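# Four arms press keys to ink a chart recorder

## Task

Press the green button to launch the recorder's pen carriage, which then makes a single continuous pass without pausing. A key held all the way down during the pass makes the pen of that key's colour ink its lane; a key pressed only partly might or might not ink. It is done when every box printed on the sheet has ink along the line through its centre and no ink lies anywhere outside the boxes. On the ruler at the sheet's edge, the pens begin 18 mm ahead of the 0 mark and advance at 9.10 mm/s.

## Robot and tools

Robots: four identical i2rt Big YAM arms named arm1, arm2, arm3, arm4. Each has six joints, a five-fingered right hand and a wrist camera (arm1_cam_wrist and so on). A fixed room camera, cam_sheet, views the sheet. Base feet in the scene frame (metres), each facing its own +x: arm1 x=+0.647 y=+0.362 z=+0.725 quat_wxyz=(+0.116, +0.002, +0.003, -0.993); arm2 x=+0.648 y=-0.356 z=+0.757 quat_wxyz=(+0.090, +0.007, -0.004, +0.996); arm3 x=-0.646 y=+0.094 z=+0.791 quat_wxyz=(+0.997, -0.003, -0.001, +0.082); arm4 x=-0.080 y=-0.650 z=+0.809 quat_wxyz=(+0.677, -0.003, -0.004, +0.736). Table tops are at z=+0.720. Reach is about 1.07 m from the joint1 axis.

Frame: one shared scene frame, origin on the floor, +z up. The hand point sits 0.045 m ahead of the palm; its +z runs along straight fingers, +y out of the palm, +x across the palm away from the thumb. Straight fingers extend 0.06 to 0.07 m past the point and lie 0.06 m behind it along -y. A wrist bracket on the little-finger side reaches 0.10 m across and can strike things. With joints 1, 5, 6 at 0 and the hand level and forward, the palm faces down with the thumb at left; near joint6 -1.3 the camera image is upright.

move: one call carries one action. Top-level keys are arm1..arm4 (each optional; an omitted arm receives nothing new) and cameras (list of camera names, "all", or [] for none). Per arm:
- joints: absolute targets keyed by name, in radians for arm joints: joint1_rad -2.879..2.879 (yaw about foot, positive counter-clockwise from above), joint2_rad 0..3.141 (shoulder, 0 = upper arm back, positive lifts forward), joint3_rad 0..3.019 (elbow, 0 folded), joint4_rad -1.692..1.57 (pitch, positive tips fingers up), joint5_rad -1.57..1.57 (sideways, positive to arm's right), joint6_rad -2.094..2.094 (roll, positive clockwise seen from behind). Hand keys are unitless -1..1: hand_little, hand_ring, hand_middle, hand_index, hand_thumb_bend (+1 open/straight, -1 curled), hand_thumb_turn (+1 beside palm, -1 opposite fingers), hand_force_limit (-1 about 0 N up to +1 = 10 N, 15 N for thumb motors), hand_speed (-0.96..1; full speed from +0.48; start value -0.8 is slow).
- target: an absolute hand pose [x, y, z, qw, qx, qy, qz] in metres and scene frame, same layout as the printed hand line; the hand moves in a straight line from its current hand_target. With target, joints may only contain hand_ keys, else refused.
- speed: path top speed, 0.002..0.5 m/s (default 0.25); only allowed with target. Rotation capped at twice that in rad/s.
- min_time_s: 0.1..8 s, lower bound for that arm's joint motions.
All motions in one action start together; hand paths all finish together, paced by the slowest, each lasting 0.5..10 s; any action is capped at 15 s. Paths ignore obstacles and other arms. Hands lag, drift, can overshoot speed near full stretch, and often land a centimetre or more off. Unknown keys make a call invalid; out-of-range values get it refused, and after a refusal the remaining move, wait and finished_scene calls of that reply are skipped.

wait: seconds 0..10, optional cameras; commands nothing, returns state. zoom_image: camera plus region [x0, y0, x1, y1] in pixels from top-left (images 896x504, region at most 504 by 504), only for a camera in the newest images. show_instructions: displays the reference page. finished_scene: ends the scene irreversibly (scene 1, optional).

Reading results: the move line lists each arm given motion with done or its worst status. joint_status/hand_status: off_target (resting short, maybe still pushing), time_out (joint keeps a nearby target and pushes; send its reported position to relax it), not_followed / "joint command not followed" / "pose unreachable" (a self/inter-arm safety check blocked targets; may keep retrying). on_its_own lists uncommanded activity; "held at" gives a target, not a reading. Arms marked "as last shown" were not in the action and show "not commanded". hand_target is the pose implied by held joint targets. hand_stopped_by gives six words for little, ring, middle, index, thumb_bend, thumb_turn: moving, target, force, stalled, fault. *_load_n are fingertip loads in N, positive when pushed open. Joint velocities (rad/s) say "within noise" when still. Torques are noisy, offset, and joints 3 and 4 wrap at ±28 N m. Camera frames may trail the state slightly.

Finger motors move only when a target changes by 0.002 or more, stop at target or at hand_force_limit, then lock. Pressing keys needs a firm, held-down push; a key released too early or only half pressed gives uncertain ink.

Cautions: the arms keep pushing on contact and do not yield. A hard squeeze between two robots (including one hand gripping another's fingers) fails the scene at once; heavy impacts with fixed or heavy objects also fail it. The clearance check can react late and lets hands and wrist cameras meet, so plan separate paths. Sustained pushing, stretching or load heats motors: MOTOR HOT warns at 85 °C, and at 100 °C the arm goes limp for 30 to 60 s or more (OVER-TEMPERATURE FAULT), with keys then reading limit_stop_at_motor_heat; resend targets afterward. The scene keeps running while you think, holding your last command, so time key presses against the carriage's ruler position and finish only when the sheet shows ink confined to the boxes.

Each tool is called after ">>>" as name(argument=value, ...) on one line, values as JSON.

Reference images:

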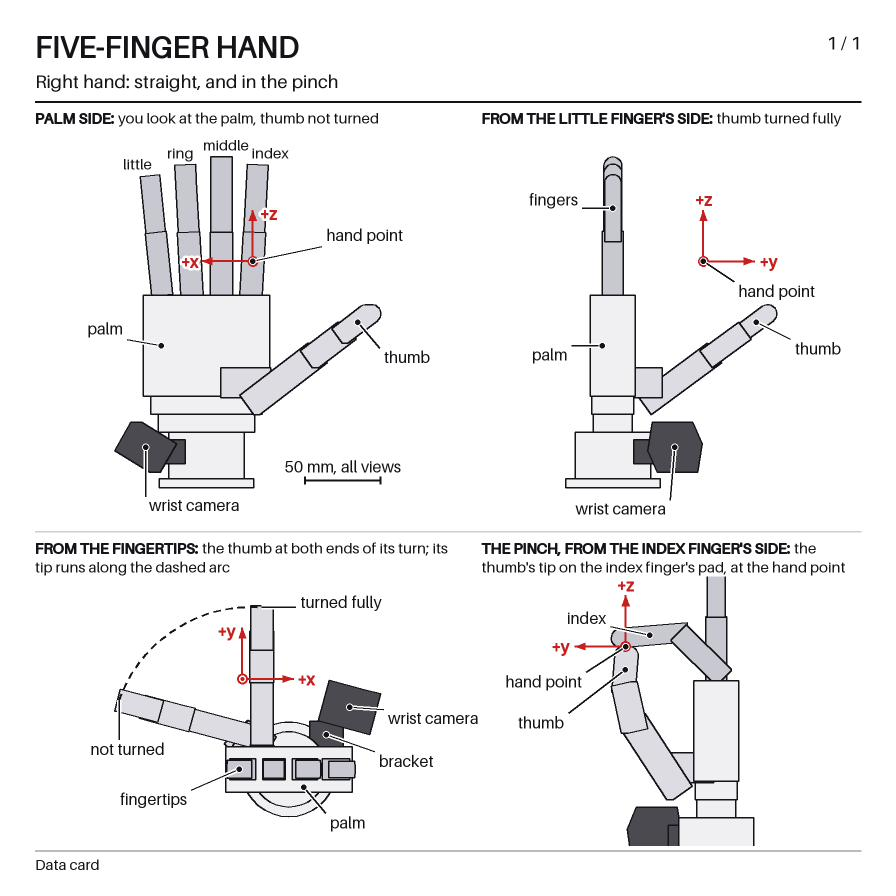

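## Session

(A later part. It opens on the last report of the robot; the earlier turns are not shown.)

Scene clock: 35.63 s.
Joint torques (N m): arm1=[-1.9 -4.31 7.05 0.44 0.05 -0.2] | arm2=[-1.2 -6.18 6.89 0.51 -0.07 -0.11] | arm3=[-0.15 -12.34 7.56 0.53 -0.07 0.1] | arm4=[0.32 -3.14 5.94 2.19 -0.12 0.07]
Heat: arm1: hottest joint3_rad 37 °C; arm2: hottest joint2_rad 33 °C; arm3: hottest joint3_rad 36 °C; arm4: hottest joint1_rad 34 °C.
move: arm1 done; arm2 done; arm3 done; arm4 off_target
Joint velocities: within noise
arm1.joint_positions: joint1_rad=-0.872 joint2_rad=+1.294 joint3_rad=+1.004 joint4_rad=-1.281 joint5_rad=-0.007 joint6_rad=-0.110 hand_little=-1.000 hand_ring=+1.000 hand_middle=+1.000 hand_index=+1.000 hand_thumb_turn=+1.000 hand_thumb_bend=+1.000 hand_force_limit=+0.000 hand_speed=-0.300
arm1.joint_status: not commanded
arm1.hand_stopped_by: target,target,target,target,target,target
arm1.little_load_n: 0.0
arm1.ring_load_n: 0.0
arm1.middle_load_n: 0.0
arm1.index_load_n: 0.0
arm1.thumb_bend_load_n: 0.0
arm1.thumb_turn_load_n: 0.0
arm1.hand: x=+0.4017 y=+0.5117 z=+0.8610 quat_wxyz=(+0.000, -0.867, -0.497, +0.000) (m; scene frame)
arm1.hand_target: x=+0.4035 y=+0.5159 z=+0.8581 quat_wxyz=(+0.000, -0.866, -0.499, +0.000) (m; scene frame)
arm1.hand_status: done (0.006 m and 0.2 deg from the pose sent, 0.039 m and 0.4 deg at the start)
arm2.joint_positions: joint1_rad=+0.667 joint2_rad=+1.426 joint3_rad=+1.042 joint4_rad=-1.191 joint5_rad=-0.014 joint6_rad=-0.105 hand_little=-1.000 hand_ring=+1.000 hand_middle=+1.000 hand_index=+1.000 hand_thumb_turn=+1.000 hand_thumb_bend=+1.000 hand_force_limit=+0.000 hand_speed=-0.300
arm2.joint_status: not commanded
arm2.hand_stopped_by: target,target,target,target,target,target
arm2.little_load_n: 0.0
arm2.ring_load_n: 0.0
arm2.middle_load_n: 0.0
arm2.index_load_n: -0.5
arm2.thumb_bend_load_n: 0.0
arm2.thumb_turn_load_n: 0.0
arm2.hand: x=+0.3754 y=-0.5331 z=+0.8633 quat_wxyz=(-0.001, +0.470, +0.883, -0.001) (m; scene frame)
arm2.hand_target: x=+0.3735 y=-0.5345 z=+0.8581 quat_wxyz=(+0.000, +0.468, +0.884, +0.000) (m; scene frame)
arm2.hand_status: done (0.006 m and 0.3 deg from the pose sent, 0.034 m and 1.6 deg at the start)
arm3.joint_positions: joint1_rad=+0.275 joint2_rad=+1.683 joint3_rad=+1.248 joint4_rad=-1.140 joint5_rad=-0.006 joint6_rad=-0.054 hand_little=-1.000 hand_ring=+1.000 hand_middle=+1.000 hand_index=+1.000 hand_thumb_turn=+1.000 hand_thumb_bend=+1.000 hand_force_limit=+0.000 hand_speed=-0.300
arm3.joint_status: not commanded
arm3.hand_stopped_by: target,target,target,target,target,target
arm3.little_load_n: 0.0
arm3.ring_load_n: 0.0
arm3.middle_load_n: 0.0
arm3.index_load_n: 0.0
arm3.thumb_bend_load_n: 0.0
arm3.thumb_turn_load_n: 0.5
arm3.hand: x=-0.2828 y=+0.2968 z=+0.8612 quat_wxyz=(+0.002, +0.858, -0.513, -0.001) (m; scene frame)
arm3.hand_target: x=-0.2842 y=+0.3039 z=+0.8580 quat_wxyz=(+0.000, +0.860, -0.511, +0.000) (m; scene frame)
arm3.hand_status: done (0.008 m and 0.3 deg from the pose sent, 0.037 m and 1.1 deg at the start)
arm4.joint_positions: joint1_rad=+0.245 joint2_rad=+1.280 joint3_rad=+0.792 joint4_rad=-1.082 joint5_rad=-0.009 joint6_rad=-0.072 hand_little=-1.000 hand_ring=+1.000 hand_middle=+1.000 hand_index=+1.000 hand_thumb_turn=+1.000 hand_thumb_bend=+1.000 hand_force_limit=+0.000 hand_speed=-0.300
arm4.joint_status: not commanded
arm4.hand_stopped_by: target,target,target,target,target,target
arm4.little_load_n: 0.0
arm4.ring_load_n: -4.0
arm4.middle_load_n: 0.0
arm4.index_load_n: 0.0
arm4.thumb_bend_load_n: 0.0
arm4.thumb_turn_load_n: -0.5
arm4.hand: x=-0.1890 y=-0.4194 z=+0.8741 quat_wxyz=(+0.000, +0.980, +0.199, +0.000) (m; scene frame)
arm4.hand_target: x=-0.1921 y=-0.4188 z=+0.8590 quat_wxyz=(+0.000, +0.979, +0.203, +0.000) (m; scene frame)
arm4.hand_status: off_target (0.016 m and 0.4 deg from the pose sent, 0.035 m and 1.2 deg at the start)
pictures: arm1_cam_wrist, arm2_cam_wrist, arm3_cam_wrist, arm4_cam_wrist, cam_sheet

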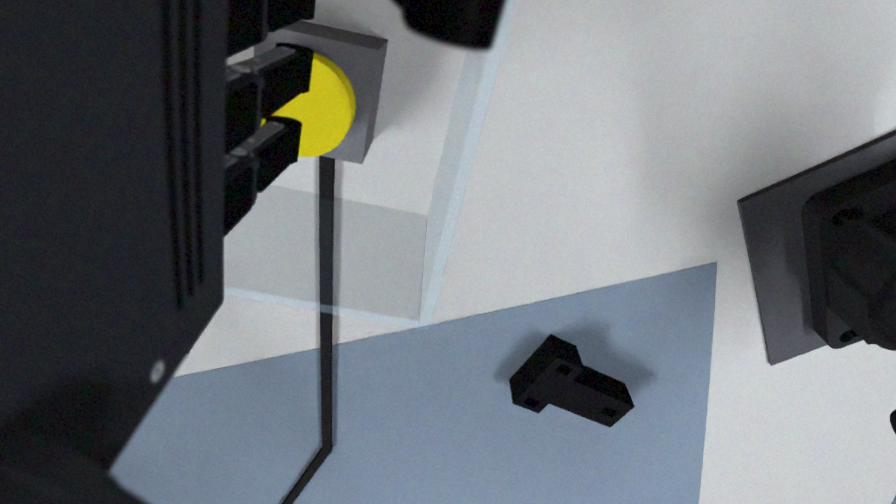

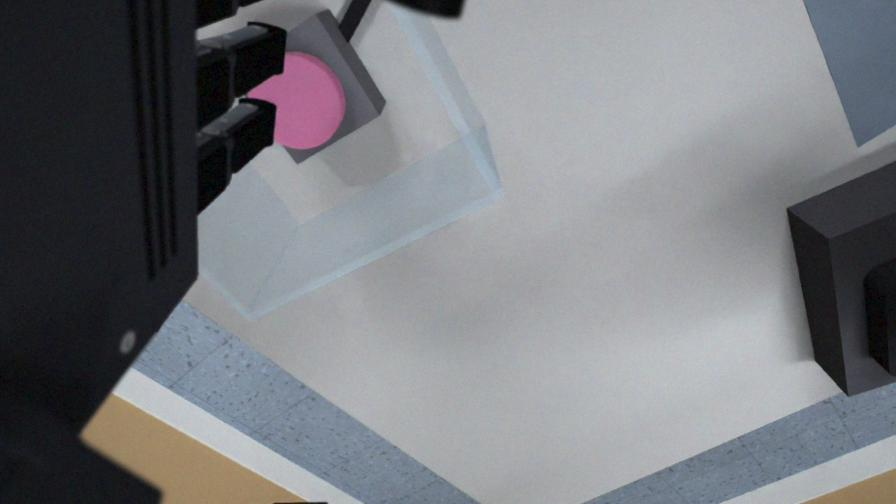

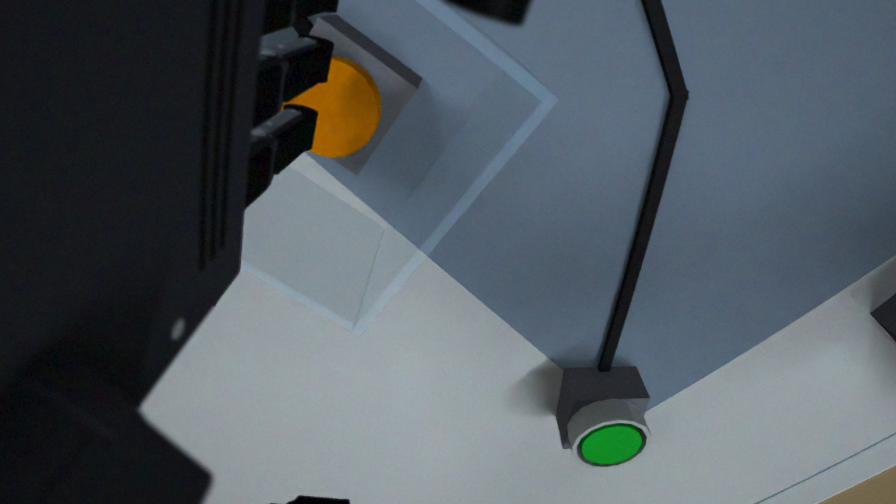

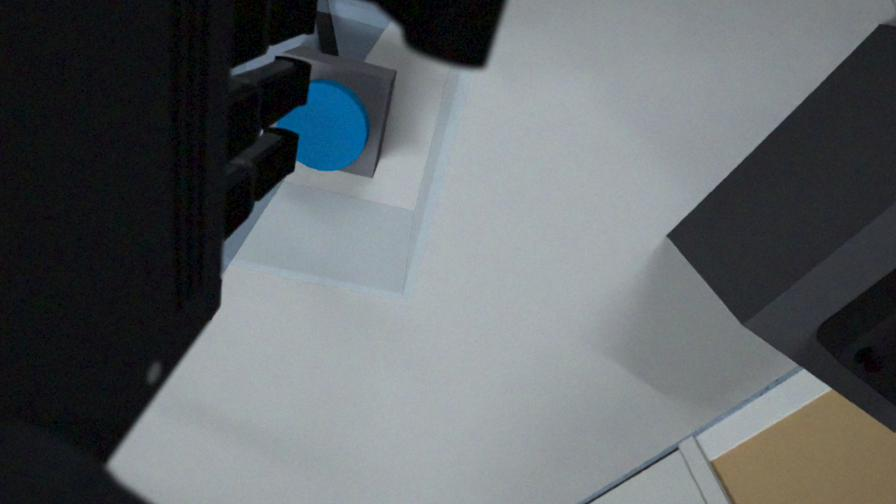

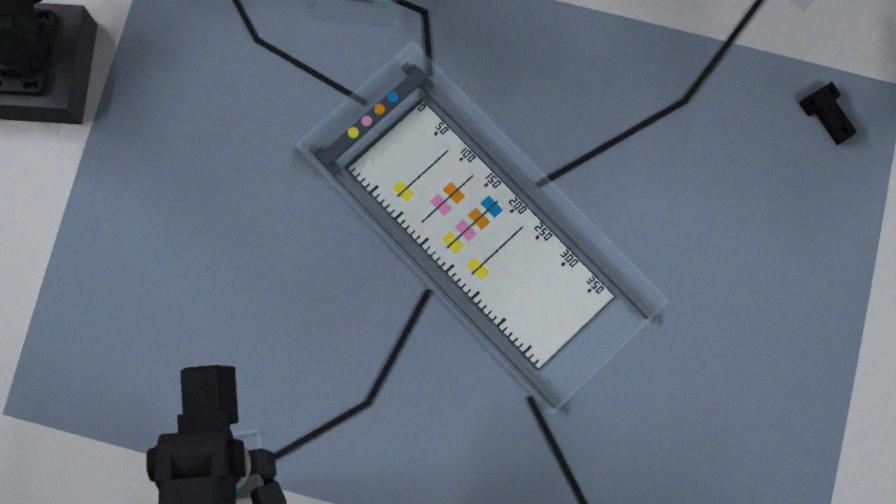

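>>> move(arm4={"target":[-0.1925,-0.418,0.893,0,0.9793,0.2025,0],"speed":0.06,"joints":{"hand_ring":-1}}, arm1={"joints":{"hand_ring":-1}}, arm2={"joints":{"hand_ring":-1}}, arm3={"joints":{"hand_ring":-1}})

>>> move(arm1={"target":[0.4035,0.516,0.850,0,0.8665,0.4991,0],"speed":0.04}, arm2={"target":[0.3735,-0.5345,0.850,0,0.4682,0.8837,0],"speed":0.04}, arm3={"target":[-0.2840,0.304,0.850,0,0.8595,-0.5111,0],"speed":0.04}, arm4={"target":[-0.1925,-0.418,0.850,0,0.9793,0.2025,0],"speed":0.06}, cameras=["all"])

Scene clock: 39.13 s.
Joint torques (N m): arm1=[-0.97 -6.12 6.78 0.31 0.09 -0.15] | arm2=[-1.26 -6.3 6.91 0.53 -0.08 -0.08] | arm3=[-0.73 -12.57 7.72 0.24 0.02 0.09] | arm4=[0.5 -6.01 10.45 0.01 -0.11 0.06]
Heat: arm1: hottest joint3_rad 37 °C; arm2: hottest joint3_rad 33 °C; arm3: hottest joint3_rad 36 °C; arm4: hottest joint1_rad 34 °C.
move: arm1 done; arm2 done; arm3 done; arm4 off_target
Joint velocities: within noise
arm1.joint_positions: joint1_rad=-0.872 joint2_rad=+1.294 joint3_rad=+1.004 joint4_rad=-1.281 joint5_rad=-0.007 joint6_rad=-0.111 hand_little=-1.000 hand_ring=-1.000 hand_middle=+1.000 hand_index=+1.000 hand_thumb_turn=+1.000 hand_thumb_bend=+1.000 hand_force_limit=+0.000 hand_speed=-0.300
arm1.joint_status: all done
arm1.hand_stopped_by: target,target,target,target,target,target
arm1.little_load_n: 0.0
arm1.ring_load_n: 0.0
arm1.middle_load_n: 0.0
arm1.index_load_n: 0.0
arm1.thumb_bend_load_n: 0.0
arm1.thumb_turn_load_n: 0.0
arm1.hand: x=+0.4018 y=+0.5117 z=+0.8610 quat_wxyz=(+0.000, -0.867, -0.498, +0.000) (m; scene frame)
arm1.hand_target: x=+0.4035 y=+0.5159 z=+0.8581 quat_wxyz=(+0.000, -0.866, -0.499, +0.000) (m; scene frame)
arm1.hand_status: not commanded
arm2.joint_positions: joint1_rad=+0.667 joint2_rad=+1.426 joint3_rad=+1.042 joint4_rad=-1.191 joint5_rad=-0.014 joint6_rad=-0.105 hand_little=-1.000 hand_ring=-1.000 hand_middle=+1.000 hand_index=+1.000 hand_thumb_turn=+1.000 hand_thumb_bend=+1.000 hand_force_limit=+0.000 hand_speed=-0.300
arm2.joint_status: all done
arm2.hand_stopped_by: target,target,target,target,target,target
arm2.little_load_n: 0.0
arm2.ring_load_n: 0.0
arm2.middle_load_n: 0.0
arm2.index_load_n: 0.0
arm2.thumb_bend_load_n: 0.0
arm2.thumb_turn_load_n: 0.0
arm2.hand: x=+0.3754 y=-0.5331 z=+0.8633 quat_wxyz=(-0.001, +0.470, +0.883, -0.001) (m; scene frame)
arm2.hand_target: x=+0.3735 y=-0.5345 z=+0.8581 quat_wxyz=(+0.000, +0.468, +0.884, +0.000) (m; scene frame)
arm2.hand_status: not commanded
arm3.joint_positions: joint1_rad=+0.283 joint2_rad=+1.683 joint3_rad=+1.248 joint4_rad=-1.131 joint5_rad=-0.009 joint6_rad=-0.051 hand_little=-1.000 hand_ring=-1.000 hand_middle=+1.000 hand_index=+1.000 hand_thumb_turn=+1.000 hand_thumb_bend=+1.000 hand_force_limit=+0.000 hand_speed=-0.300
arm3.joint_status: all done
arm3.hand_stopped_by: target,target,target,target,target,target
arm3.little_load_n: 0.0
arm3.ring_load_n: 0.0
arm3.middle_load_n: 0.0
arm3.index_load_n: 0.0
arm3.thumb_bend_load_n: 0.0
arm3.thumb_turn_load_n: 0.0
arm3.hand: x=-0.2827 y=+0.3015 z=+0.8606 quat_wxyz=(-0.003, +0.860, -0.511, +0.000) (m; scene frame)
arm3.hand_target: x=-0.2840 y=+0.3039 z=+0.8581 quat_wxyz=(+0.000, +0.860, -0.511, +0.000) (m; scene frame)
arm3.hand_status: not commanded
arm4.joint_positions: joint1_rad=+0.246 joint2_rad=+1.277 joint3_rad=+0.790 joint4_rad=-1.127 joint5_rad=-0.009 joint6_rad=-0.072 hand_little=-1.000 hand_ring=-1.000 hand_middle=+1.000 hand_index=+1.000 hand_thumb_turn=+1.000 hand_thumb_bend=+1.000 hand_force_limit=+0.000 hand_speed=-0.300
arm4.joint_status: all done
arm4.hand_stopped_by: target,target,target,target,target,target
arm4.little_load_n: 0.0
arm4.ring_load_n: 0.0
arm4.middle_load_n: 0.0
arm4.index_load_n: 0.0
arm4.thumb_bend_load_n: 0.0
arm4.thumb_turn_load_n: -0.5
arm4.hand: x=-0.1853 y=-0.4311 z=+0.8774 quat_wxyz=(+0.022, +0.980, +0.200, +0.003) (m; scene frame)
arm4.hand_target: x=-0.1923 y=-0.4185 z=+0.8928 quat_wxyz=(+0.000, +0.979, +0.202, +0.000) (m; scene frame)
arm4.hand_status: off_target (0.022 m and 2.5 deg from the pose sent, 0.019 m and 0.4 deg at the start)
pictures: none

Scene clock: 40.43 s.
Joint torques (N m): arm1=[-0.91 -5.6 6.65 0.55 0.1 -0.19] | arm2=[-1.14 -6.12 6.71 0.54 -0.05 -0.1] | arm3=[-0.73 -12.28 7.34 0.58 0.01 0.06] | arm4=[1.03 -4.72 7.31 0.9 -0.08 0.08]
Heat: arm1: hottest joint3_rad 37 °C; arm2: hottest joint3_rad 33 °C; arm3: hottest joint3_rad 36 °C; arm4: hottest joint1_rad 34 °C.
move: arm1 done; arm2 done; arm3 done; arm4 done
Joint velocities: within noise
arm1.joint_positions: joint1_rad=-0.872 joint2_rad=+1.298 joint3_rad=+0.989 joint4_rad=-1.259 joint5_rad=-0.007 joint6_rad=-0.111 hand_little=-1.000 hand_ring=-1.000 hand_middle=+1.000 hand_index=+1.000 hand_thumb_turn=+1.000 hand_thumb_bend=+1.000 hand_force_limit=+0.000 hand_speed=-0.300
arm1.joint_status: not commanded
arm1.hand_stopped_by: target,target,target,target,target,target
arm1.little_load_n: 0.0
arm1.ring_load_n: 0.0
arm1.middle_load_n: 0.0
arm1.index_load_n: -0.5
arm1.thumb_bend_load_n: 0.0
arm1.thumb_turn_load_n: 0.0
arm1.hand: x=+0.4014 y=+0.5121 z=+0.8540 quat_wxyz=(+0.002, -0.867, -0.498, +0.001) (m; scene frame)
arm1.hand_target: x=+0.4036 y=+0.5158 z=+0.8500 quat_wxyz=(+0.000, -0.866, -0.499, +0.000) (m; scene frame)
arm1.hand_status: done (0.006 m and 0.3 deg from the pose sent, 0.012 m and 0.2 deg at the start)
arm2.joint_positions: joint1_rad=+0.667 joint2_rad=+1.432 joint3_rad=+1.030 joint4_rad=-1.168 joint5_rad=-0.014 joint6_rad=-0.105 hand_little=-1.000 hand_ring=-1.000 hand_middle=+1.000 hand_index=+1.000 hand_thumb_turn=+1.000 hand_thumb_bend=+1.000 hand_force_limit=+0.000 hand_speed=-0.300
arm2.joint_status: not commanded
arm2.hand_stopped_by: target,target,target,target,target,target
arm2.little_load_n: 0.0
arm2.ring_load_n: 0.0
arm2.middle_load_n: 0.0
arm2.index_load_n: 0.0
arm2.thumb_bend_load_n: 0.0
arm2.thumb_turn_load_n: 0.0
arm2.hand: x=+0.3747 y=-0.5333 z=+0.8563 quat_wxyz=(-0.002, +0.470, +0.883, -0.003) (m; scene frame)
arm2.hand_target: x=+0.3736 y=-0.5344 z=+0.8500 quat_wxyz=(+0.000, +0.468, +0.884, +0.000) (m; scene frame)
arm2.hand_status: done (0.006 m and 0.5 deg from the pose sent, 0.013 m and 0.3 deg at the start)
arm3.joint_positions: joint1_rad=+0.283 joint2_rad=+1.689 joint3_rad=+1.239 joint4_rad=-1.120 joint5_rad=-0.009 joint6_rad=-0.051 hand_little=-1.000 hand_ring=-1.000 hand_middle=+1.000 hand_index=+1.000 hand_thumb_turn=+1.000 hand_thumb_bend=+1.000 hand_force_limit=+0.000 hand_speed=-0.300
arm3.joint_status: not commanded
arm3.hand_stopped_by: target,target,target,target,target,target
arm3.little_load_n: 0.0
arm3.ring_load_n: 0.0
arm3.middle_load_n: 0.0
arm3.index_load_n: 0.0
arm3.thumb_bend_load_n: 0.0
arm3.thumb_turn_load_n: 0.0
arm3.hand: x=-0.2837 y=+0.3009 z=+0.8553 quat_wxyz=(-0.001, +0.860, -0.511, +0.000) (m; scene frame)
arm3.hand_target: x=-0.2841 y=+0.3039 z=+0.8500 quat_wxyz=(+0.000, +0.860, -0.511, +0.000) (m; scene frame)
arm3.hand_status: done (0.006 m and 0.2 deg from the pose sent, 0.011 m and 0.3 deg at the start)
arm4.joint_positions: joint1_rad=+0.246 joint2_rad=+1.318 joint3_rad=+0.758 joint4_rad=-1.018 joint5_rad=-0.009 joint6_rad=-0.072 hand_little=-1.000 hand_ring=-1.000 hand_middle=+1.000 hand_index=+1.000 hand_thumb_turn=+1.000 hand_thumb_bend=+1.000 hand_force_limit=+0.000 hand_speed=-0.300
arm4.joint_status: not commanded
arm4.hand_stopped_by: target,target,target,target,target,target
arm4.little_load_n: 0.0
arm4.ring_load_n: 0.0
arm4.middle_load_n: 0.0
arm4.index_load_n: 0.0
arm4.thumb_bend_load_n: 0.0
arm4.thumb_turn_load_n: 0.0
arm4.hand: x=-0.1887 y=-0.4206 z=+0.8522 quat_wxyz=(+0.004, +0.980, +0.200, +0.001) (m; scene frame)
arm4.hand_target: x=-0.1925 y=-0.4181 z=+0.8501 quat_wxyz=(+0.000, +0.979, +0.203, +0.000) (m; scene frame)
arm4.hand_status: done (0.005 m and 0.6 deg from the pose sent, 0.031 m and 2.5 deg at the start)
pictures: arm1_cam_wrist, arm2_cam_wrist, arm3_cam_wrist, arm4_cam_wrist, cam_sheet

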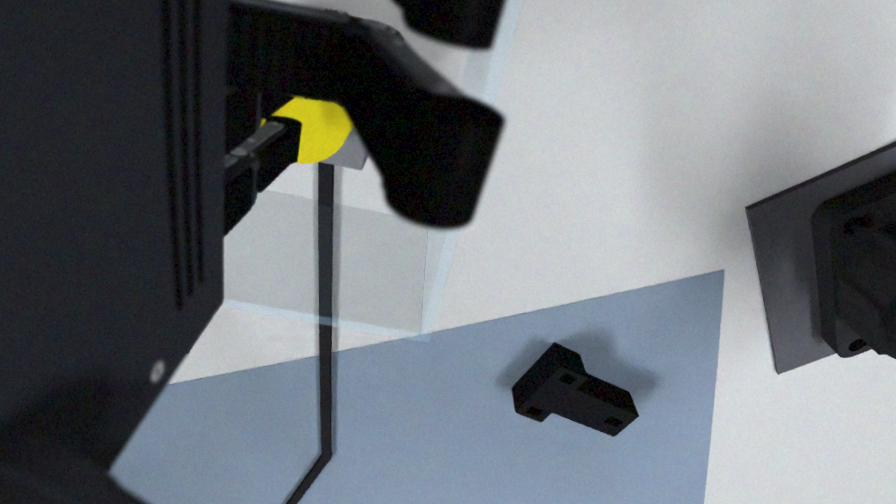

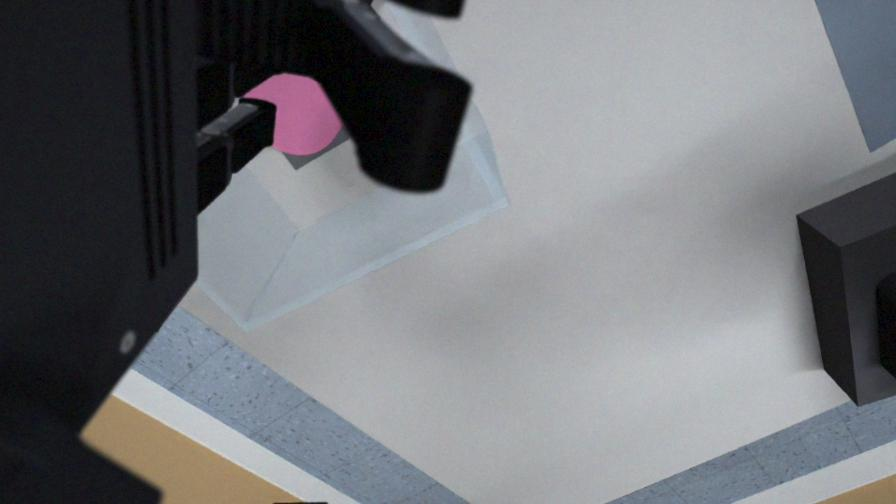

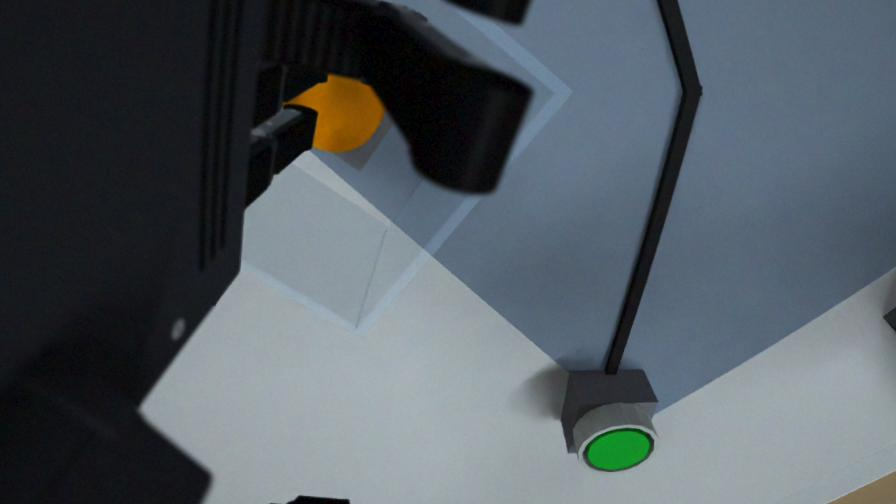

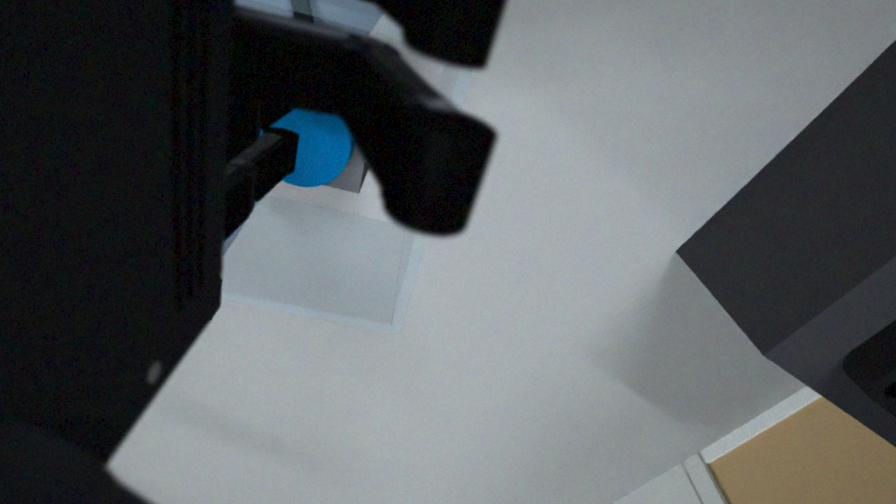

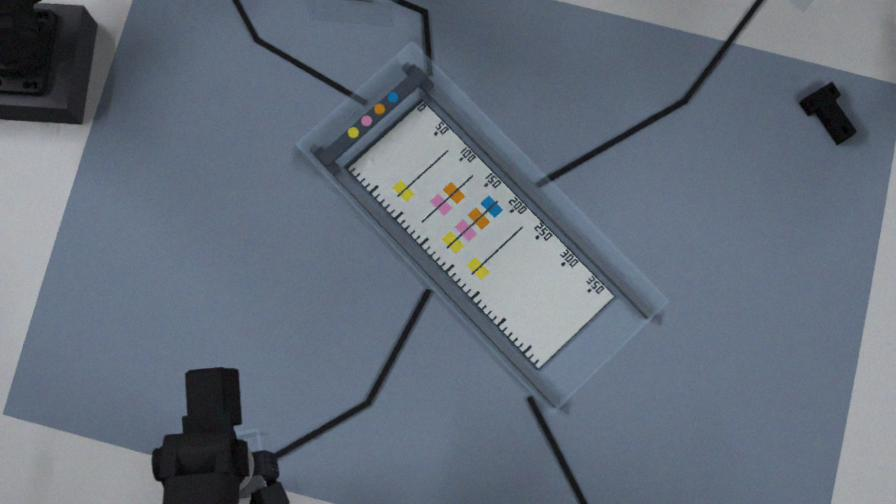

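>>> zoom_image(camera="arm1_cam_wrist", region=[220, 60, 400, 220])

>>> move(arm1={"target":[0.4035,0.516,0.838,0,0.8665,0.4991,0],"speed":0.04}, arm2={"target":[0.3735,-0.5345,0.838,0,0.4682,0.8837,0],"speed":0.04}, arm3={"target":[-0.2840,0.304,0.838,0,0.8595,-0.5111,0],"speed":0.04}, arm4={"target":[-0.1925,-0.418,0.838,0,0.9793,0.2025,0],"speed":0.04}, cameras=["all"])

Scaled by 2.800 from the camera's 896x504 image, which has a finer 1280x720 frame.

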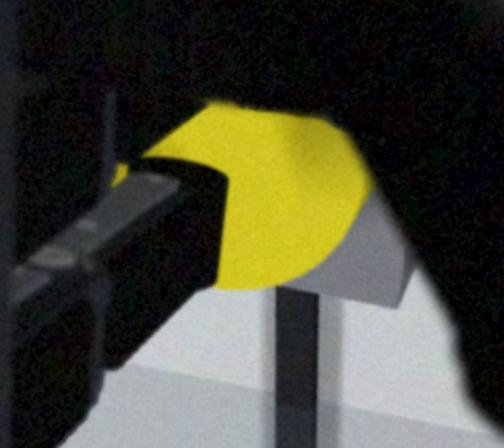

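Scene clock: 42.10 s.
Joint torques (N m): arm1=[-0.97 -6.24 6.19 0.58 0.05 -0.22] | arm2=[-1.32 -6.12 6.68 0.54 -0.07 -0.06] | arm3=[-0.67 -12.34 7.1 0.73 0.04 0.04] | arm4=[0.73 -4.25 6.98 0.94 -0.12 0.07]
Heat: arm1: hottest joint3_rad 37 °C; arm2: hottest joint3_rad 33 °C; arm3: hottest joint3_rad 36 °C; arm4: hottest joint1_rad 34 °C.
move: arm1 done; arm2 done; arm3 done; arm4 done
Joint velocities: within noise
arm1.joint_positions: joint1_rad=-0.872 joint2_rad=+1.305 joint3_rad=+0.971 joint4_rad=-1.232 joint5_rad=-0.007 joint6_rad=-0.111 hand_little=-1.000 hand_ring=-1.000 hand_middle=+1.000 hand_index=+1.000 hand_thumb_turn=+1.000 hand_thumb_bend=+1.000 hand_force_limit=+0.000 hand_speed=-0.300
arm1.joint_status: not commanded
arm1.hand_stopped_by: target,target,target,target,target,target
arm1.little_load_n: 0.0
arm1.ring_load_n: 0.0
arm1.middle_load_n: -1.0
arm1.index_load_n: 0.0
arm1.thumb_bend_load_n: 0.0
arm1.thumb_turn_load_n: 0.0
arm1.hand: x=+0.4014 y=+0.5121 z=+0.8450 quat_wxyz=(+0.003, -0.867, -0.498, +0.001) (m; scene frame)
arm1.hand_target: x=+0.4036 y=+0.5158 z=+0.8382 quat_wxyz=(+0.000, -0.866, -0.499, +0.000) (m; scene frame)
arm1.hand_status: done (0.008 m and 0.4 deg from the pose sent, 0.017 m and 0.3 deg at the start)
arm2.joint_positions: joint1_rad=+0.667 joint2_rad=+1.447 joint3_rad=+1.010 joint4_rad=-1.135 joint5_rad=-0.014 joint6_rad=-0.105 hand_little=-1.000 hand_ring=-1.000 hand_middle=+1.000 hand_index=+1.000 hand_thumb_turn=+1.000 hand_thumb_bend=+1.000 hand_force_limit=+0.000 hand_speed=-0.300
arm2.joint_status: not commanded
arm2.hand_stopped_by: target,target,target,target,target,target
arm2.little_load_n: 0.0
arm2.ring_load_n: 0.0
arm2.middle_load_n: 0.0
arm2.index_load_n: 0.0
arm2.thumb_bend_load_n: 0.0
arm2.thumb_turn_load_n: 0.0
arm2.hand: x=+0.3747 y=-0.5331 z=+0.8437 quat_wxyz=(-0.002, +0.470, +0.883, -0.002) (m; scene frame)
arm2.hand_target: x=+0.3736 y=-0.5344 z=+0.8381 quat_wxyz=(+0.000, +0.468, +0.884, +0.000) (m; scene frame)
arm2.hand_status: done (0.006 m and 0.4 deg from the pose sent, 0.018 m and 0.5 deg at the start)
arm3.joint_positions: joint1_rad=+0.283 joint2_rad=+1.700 joint3_rad=+1.226 joint4_rad=-1.095 joint5_rad=-0.009 joint6_rad=-0.051 hand_little=-1.000 hand_ring=-1.000 hand_middle=+1.000 hand_index=+1.000 hand_thumb_turn=+1.000 hand_thumb_bend=+1.000 hand_force_limit=+0.000 hand_speed=-0.300
arm3.joint_status: not commanded
arm3.hand_stopped_by: target,target,target,target,target,target
arm3.little_load_n: 0.0
arm3.ring_load_n: 0.0
arm3.middle_load_n: -1.0
arm3.index_load_n: 0.0
arm3.thumb_bend_load_n: 0.0
arm3.thumb_turn_load_n: 0.0
arm3.hand: x=-0.2835 y=+0.3009 z=+0.8458 quat_wxyz=(-0.002, +0.860, -0.511, +0.000) (m; scene frame)
arm3.hand_target: x=-0.2841 y=+0.3039 z=+0.8382 quat_wxyz=(+0.000, +0.860, -0.511, +0.000) (m; scene frame)
arm3.hand_status: done (0.008 m and 0.2 deg from the pose sent, 0.018 m and 0.2 deg at the start)
arm4.joint_positions: joint1_rad=+0.246 joint2_rad=+1.337 joint3_rad=+0.742 joint4_rad=-0.979 joint5_rad=-0.009 joint6_rad=-0.072 hand_little=-1.000 hand_ring=-1.000 hand_middle=+1.000 hand_index=+1.000 hand_thumb_turn=+1.000 hand_thumb_bend=+1.000 hand_force_limit=+0.000 hand_speed=-0.300
arm4.joint_status: not commanded
arm4.hand_stopped_by: target,target,target,target,target,target
arm4.little_load_n: 0.0
arm4.ring_load_n: 0.0
arm4.middle_load_n: 0.0
arm4.index_load_n: 0.0
arm4.thumb_bend_load_n: -0.5
arm4.thumb_turn_load_n: 0.0
arm4.hand: x=-0.1890 y=-0.4196 z=+0.8411 quat_wxyz=(+0.002, +0.980, +0.200, +0.001) (m; scene frame)
arm4.hand_target: x=-0.1925 y=-0.4181 z=+0.8381 quat_wxyz=(+0.000, +0.979, +0.203, +0.000) (m; scene frame)
arm4.hand_status: done (0.005 m and 0.4 deg from the pose sent, 0.015 m and 0.6 deg at the start)
pictures: arm1_cam_wrist, arm2_cam_wrist, arm3_cam_wrist, arm4_cam_wrist, cam_sheet

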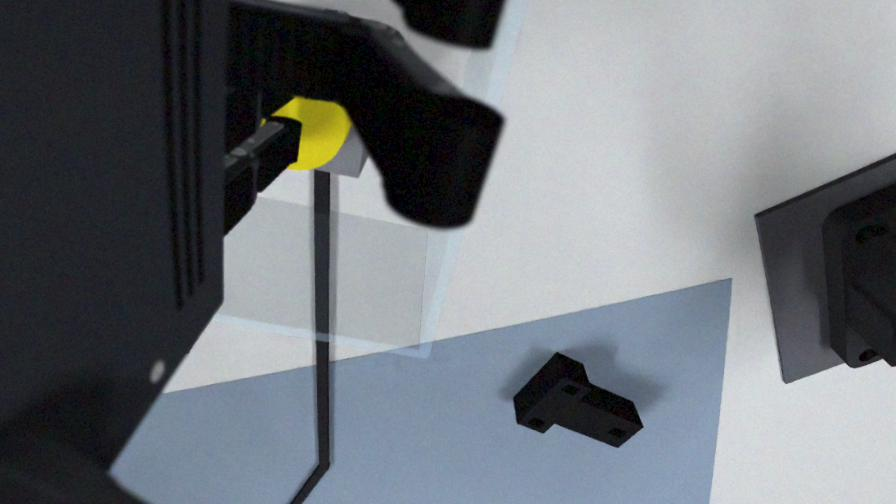

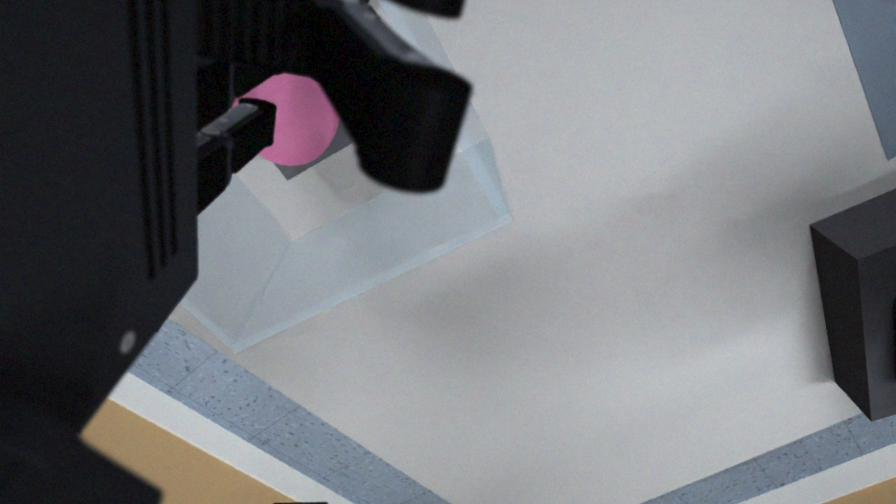

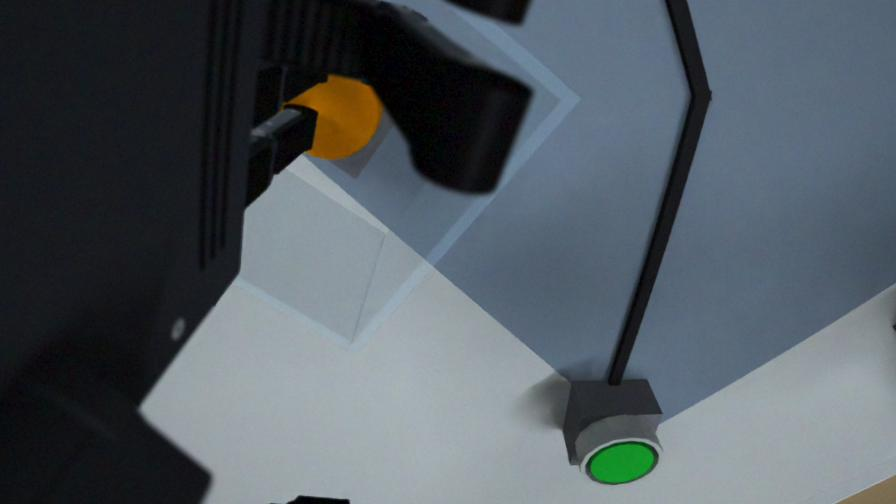

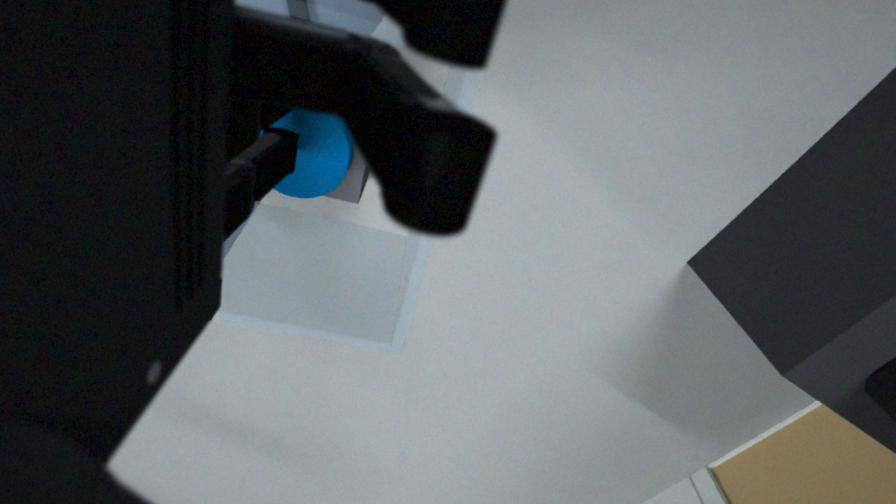

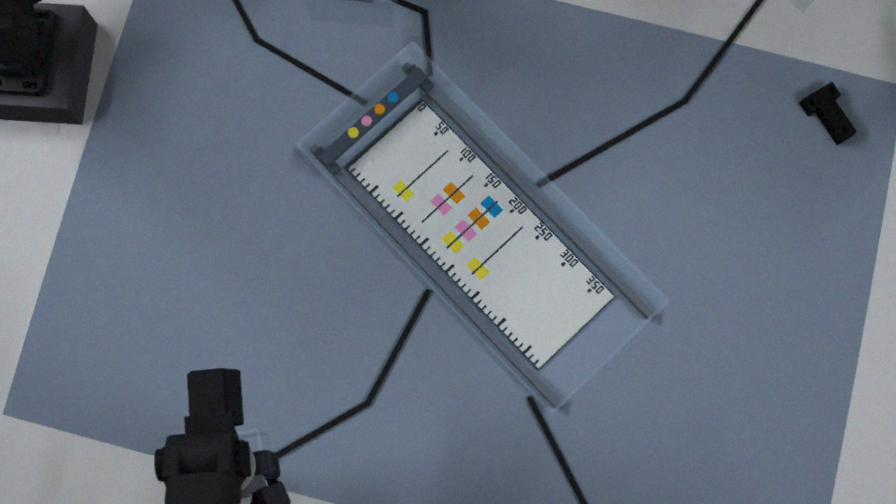

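>>> move(arm1={"target":[0.4035,0.516,0.826,0,0.8665,0.4991,0],"speed":0.04}, arm2={"target":[0.3735,-0.5345,0.826,0,0.4682,0.8837,0],"speed":0.04}, arm3={"target":[-0.2840,0.304,0.826,0,0.8595,-0.5111,0],"speed":0.04}, arm4={"target":[-0.1925,-0.418,0.826,0,0.9793,0.2025,0],"speed":0.04}, cameras=["all"])

>>> zoom_image(camera="arm1_cam_wrist", region=[220, 60, 400, 220])

>>> zoom_image(camera="arm2_cam_wrist", region=[220, 60, 400, 220])

Scene clock: 43.53 s.
Joint torques (N m): arm1=[-1.26 -4.48 5.29 1.06 0.11 -0.19] | arm2=[-1.08 -6.24 6.6 0.64 -0.05 -0.08] | arm3=[-1.03 -10.46 6.72 1.13 0.01 0.06] | arm4=[0.97 -4.07 6.65 1.4 -0.12 0.08]
Heat: arm1: hottest joint3_rad 37 °C; arm2: hottest joint3_rad 33 °C; arm3: hottest joint3_rad 36 °C; arm4: hottest joint1_rad 34 °C.
move: arm1 off_target; arm2 done; arm3 off_target; arm4 done
Joint velocities: within noise
arm1.joint_positions: joint1_rad=-0.872 joint2_rad=+1.305 joint3_rad=+0.960 joint4_rad=-1.217 joint5_rad=-0.007 joint6_rad=-0.113 hand_little=-1.000 hand_ring=-1.000 hand_middle=+1.000 hand_index=+1.000 hand_thumb_turn=+1.000 hand_thumb_bend=+1.000 hand_force_limit=+0.000 hand_speed=-0.300
arm1.joint_status: not commanded
arm1.hand_stopped_by: target,target,target,target,target,target
arm1.little_load_n: 0.0
arm1.ring_load_n: 0.0
arm1.middle_load_n: -3.5
arm1.index_load_n: 0.0
arm1.thumb_bend_load_n: -0.5
arm1.thumb_turn_load_n: 0.5
arm1.hand: x=+0.4018 y=+0.5121 z=+0.8408 quat_wxyz=(+0.005, -0.867, -0.499, +0.002) (m; scene frame)
arm1.hand_target: x=+0.4040 y=+0.5155 z=+0.8266 quat_wxyz=(+0.000, -0.866, -0.499, +0.000) (m; scene frame)
arm1.hand_status: off_target (0.015 m and 0.6 deg from the pose sent, 0.019 m and 0.4 deg at the start)
arm2.joint_positions: joint1_rad=+0.667 joint2_rad=+1.463 joint3_rad=+0.991 joint4_rad=-1.101 joint5_rad=-0.014 joint6_rad=-0.105 hand_little=-1.000 hand_ring=-1.000 hand_middle=+1.000 hand_index=+1.000 hand_thumb_turn=+1.000 hand_thumb_bend=+1.000 hand_force_limit=+0.000 hand_speed=-0.300
arm2.joint_status: not commanded
arm2.hand_stopped_by: target,target,target,target,target,target
arm2.little_load_n: 0.0
arm2.ring_load_n: 0.0
arm2.middle_load_n: 0.0
arm2.index_load_n: -0.5
arm2.thumb_bend_load_n: 0.0
arm2.thumb_turn_load_n: 0.0
arm2.hand: x=+0.3744 y=-0.5330 z=+0.8317 quat_wxyz=(-0.002, +0.470, +0.883, -0.002) (m; scene frame)
arm2.hand_target: x=+0.3735 y=-0.5345 z=+0.8261 quat_wxyz=(+0.000, +0.468, +0.884, +0.000) (m; scene frame)
arm2.hand_status: done (0.006 m and 0.4 deg from the pose sent, 0.018 m and 0.4 deg at the start)
arm3.joint_positions: joint1_rad=+0.283 joint2_rad=+1.700 joint3_rad=+1.213 joint4_rad=-1.075 joint5_rad=-0.009 joint6_rad=-0.051 hand_little=-1.000 hand_ring=-1.000 hand_middle=+1.000 hand_index=+1.000 hand_thumb_turn=+1.000 hand_thumb_bend=+1.000 hand_force_limit=+0.000 hand_speed=-0.300
arm3.joint_status: not commanded
arm3.hand_stopped_by: target,target,target,target,target,target
arm3.little_load_n: 0.0
arm3.ring_load_n: 0.5
arm3.middle_load_n: -3.0
arm3.index_load_n: 0.0
arm3.thumb_bend_load_n: 0.0
arm3.thumb_turn_load_n: 0.0
arm3.hand: x=-0.2839 y=+0.3007 z=+0.8409 quat_wxyz=(-0.004, +0.860, -0.510, +0.002) (m; scene frame)
arm3.hand_target: x=-0.2845 y=+0.3037 z=+0.8264 quat_wxyz=(+0.000, +0.860, -0.511, +0.000) (m; scene frame)
arm3.hand_status: off_target (0.015 m and 0.5 deg from the pose sent, 0.020 m and 0.2 deg at the start)
arm4.joint_positions: joint1_rad=+0.246 joint2_rad=+1.352 joint3_rad=+0.730 joint4_rad=-0.947 joint5_rad=-0.009 joint6_rad=-0.072 hand_little=-1.000 hand_ring=-1.000 hand_middle=+1.000 hand_index=+1.000 hand_thumb_turn=+1.000 hand_thumb_bend=+1.000 hand_force_limit=+0.000 hand_speed=-0.300
arm4.joint_status: not commanded
arm4.hand_stopped_by: target,target,target,target,target,target
arm4.little_load_n: 0.0
arm4.ring_load_n: 0.5
arm4.middle_load_n: 0.0
arm4.index_load_n: -1.0
arm4.thumb_bend_load_n: 0.0
arm4.thumb_turn_load_n: 0.0
arm4.hand: x=-0.1893 y=-0.4187 z=+0.8327 quat_wxyz=(+0.000, +0.980, +0.200, +0.000) (m; scene frame)
arm4.hand_target: x=-0.1924 y=-0.4182 z=+0.8263 quat_wxyz=(+0.000, +0.979, +0.203, +0.000) (m; scene frame)
arm4.hand_status: done (0.008 m and 0.3 deg from the pose sent, 0.016 m and 0.4 deg at the start)
pictures: arm1_cam_wrist, arm2_cam_wrist, arm3_cam_wrist, arm4_cam_wrist, cam_sheet

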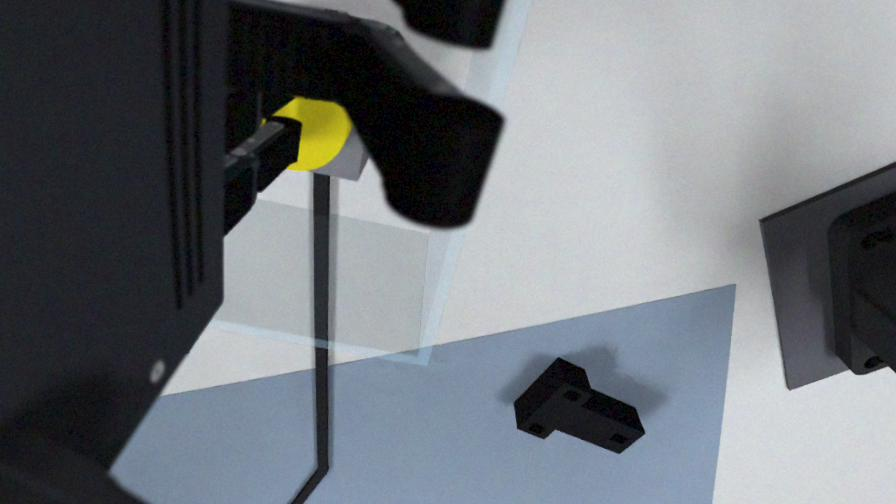

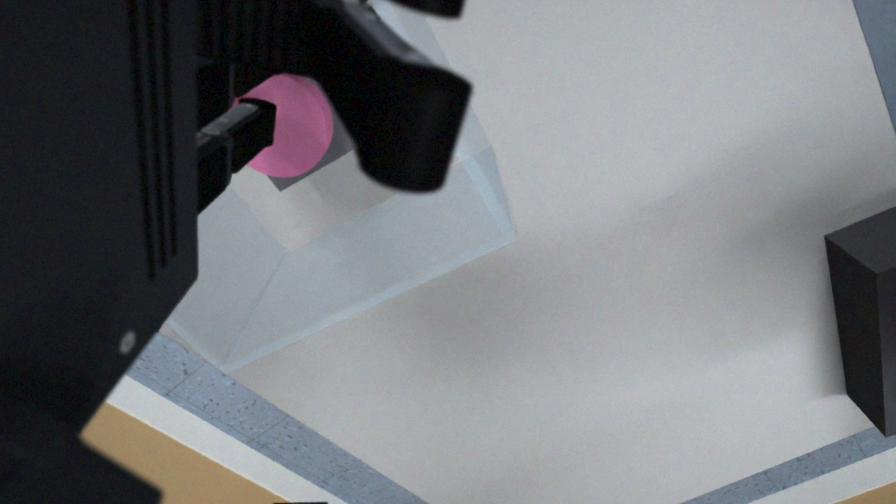

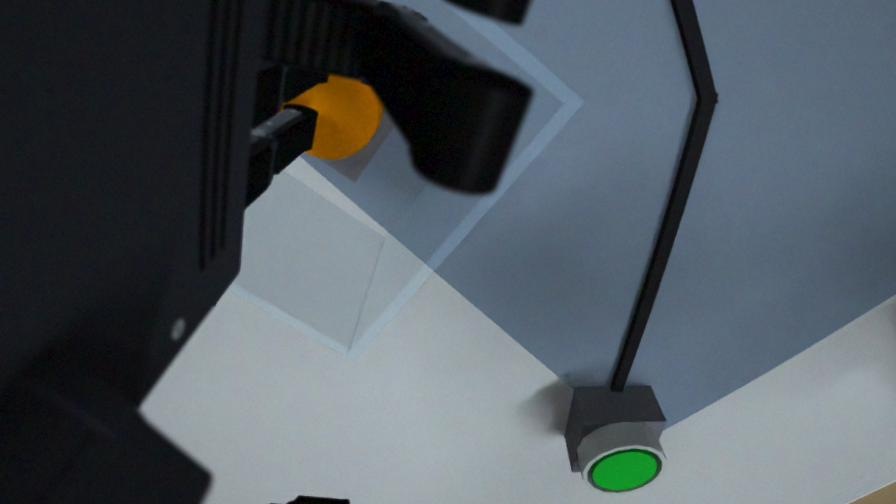

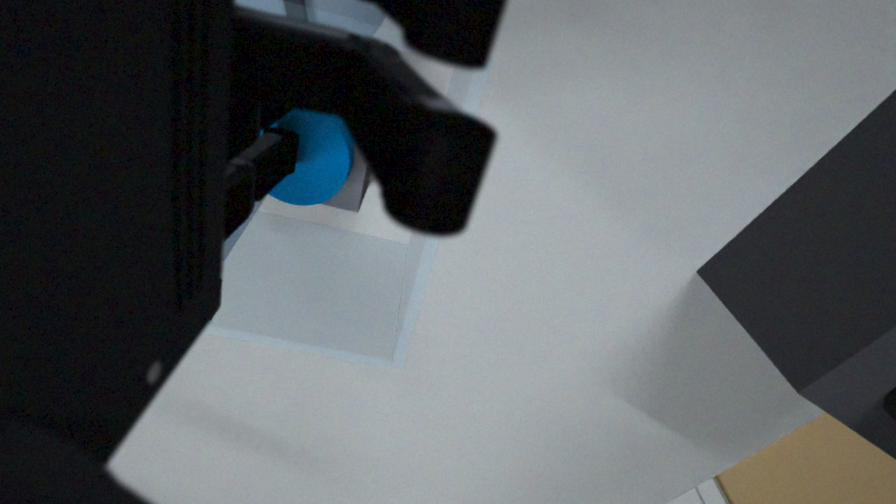

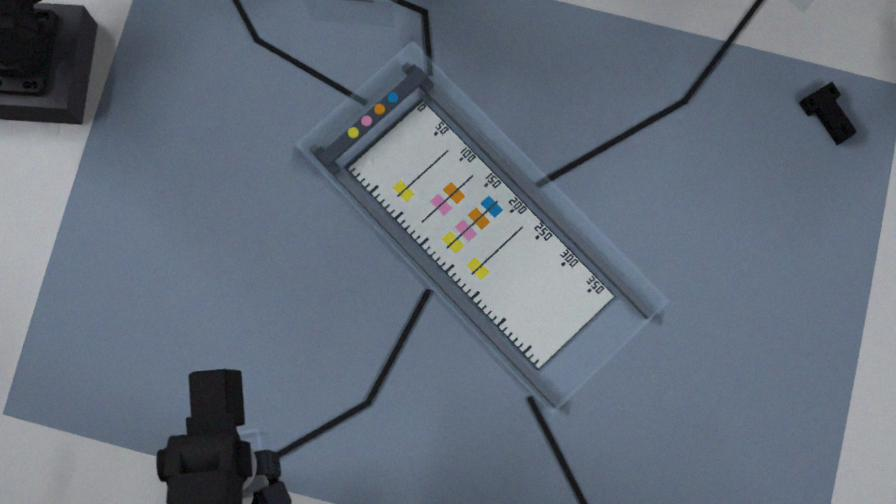

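Scaled by 2.800 from the camera's 896x504 image, which has a finer 1280x720 frame.

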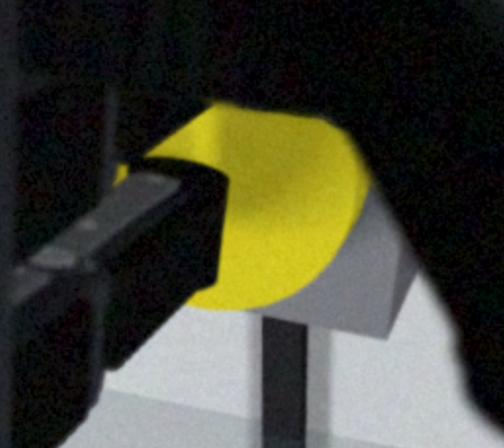

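Scaled by 2.800 from the camera's 896x504 image, which has a finer 1280x720 frame.

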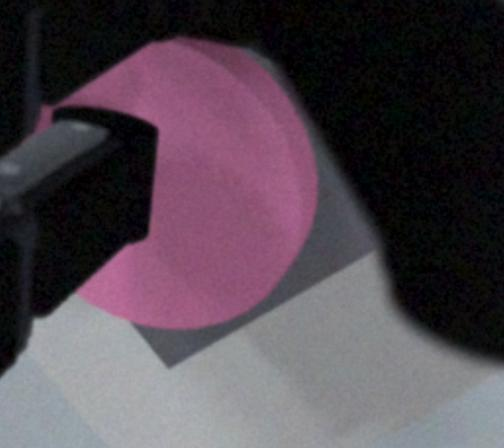

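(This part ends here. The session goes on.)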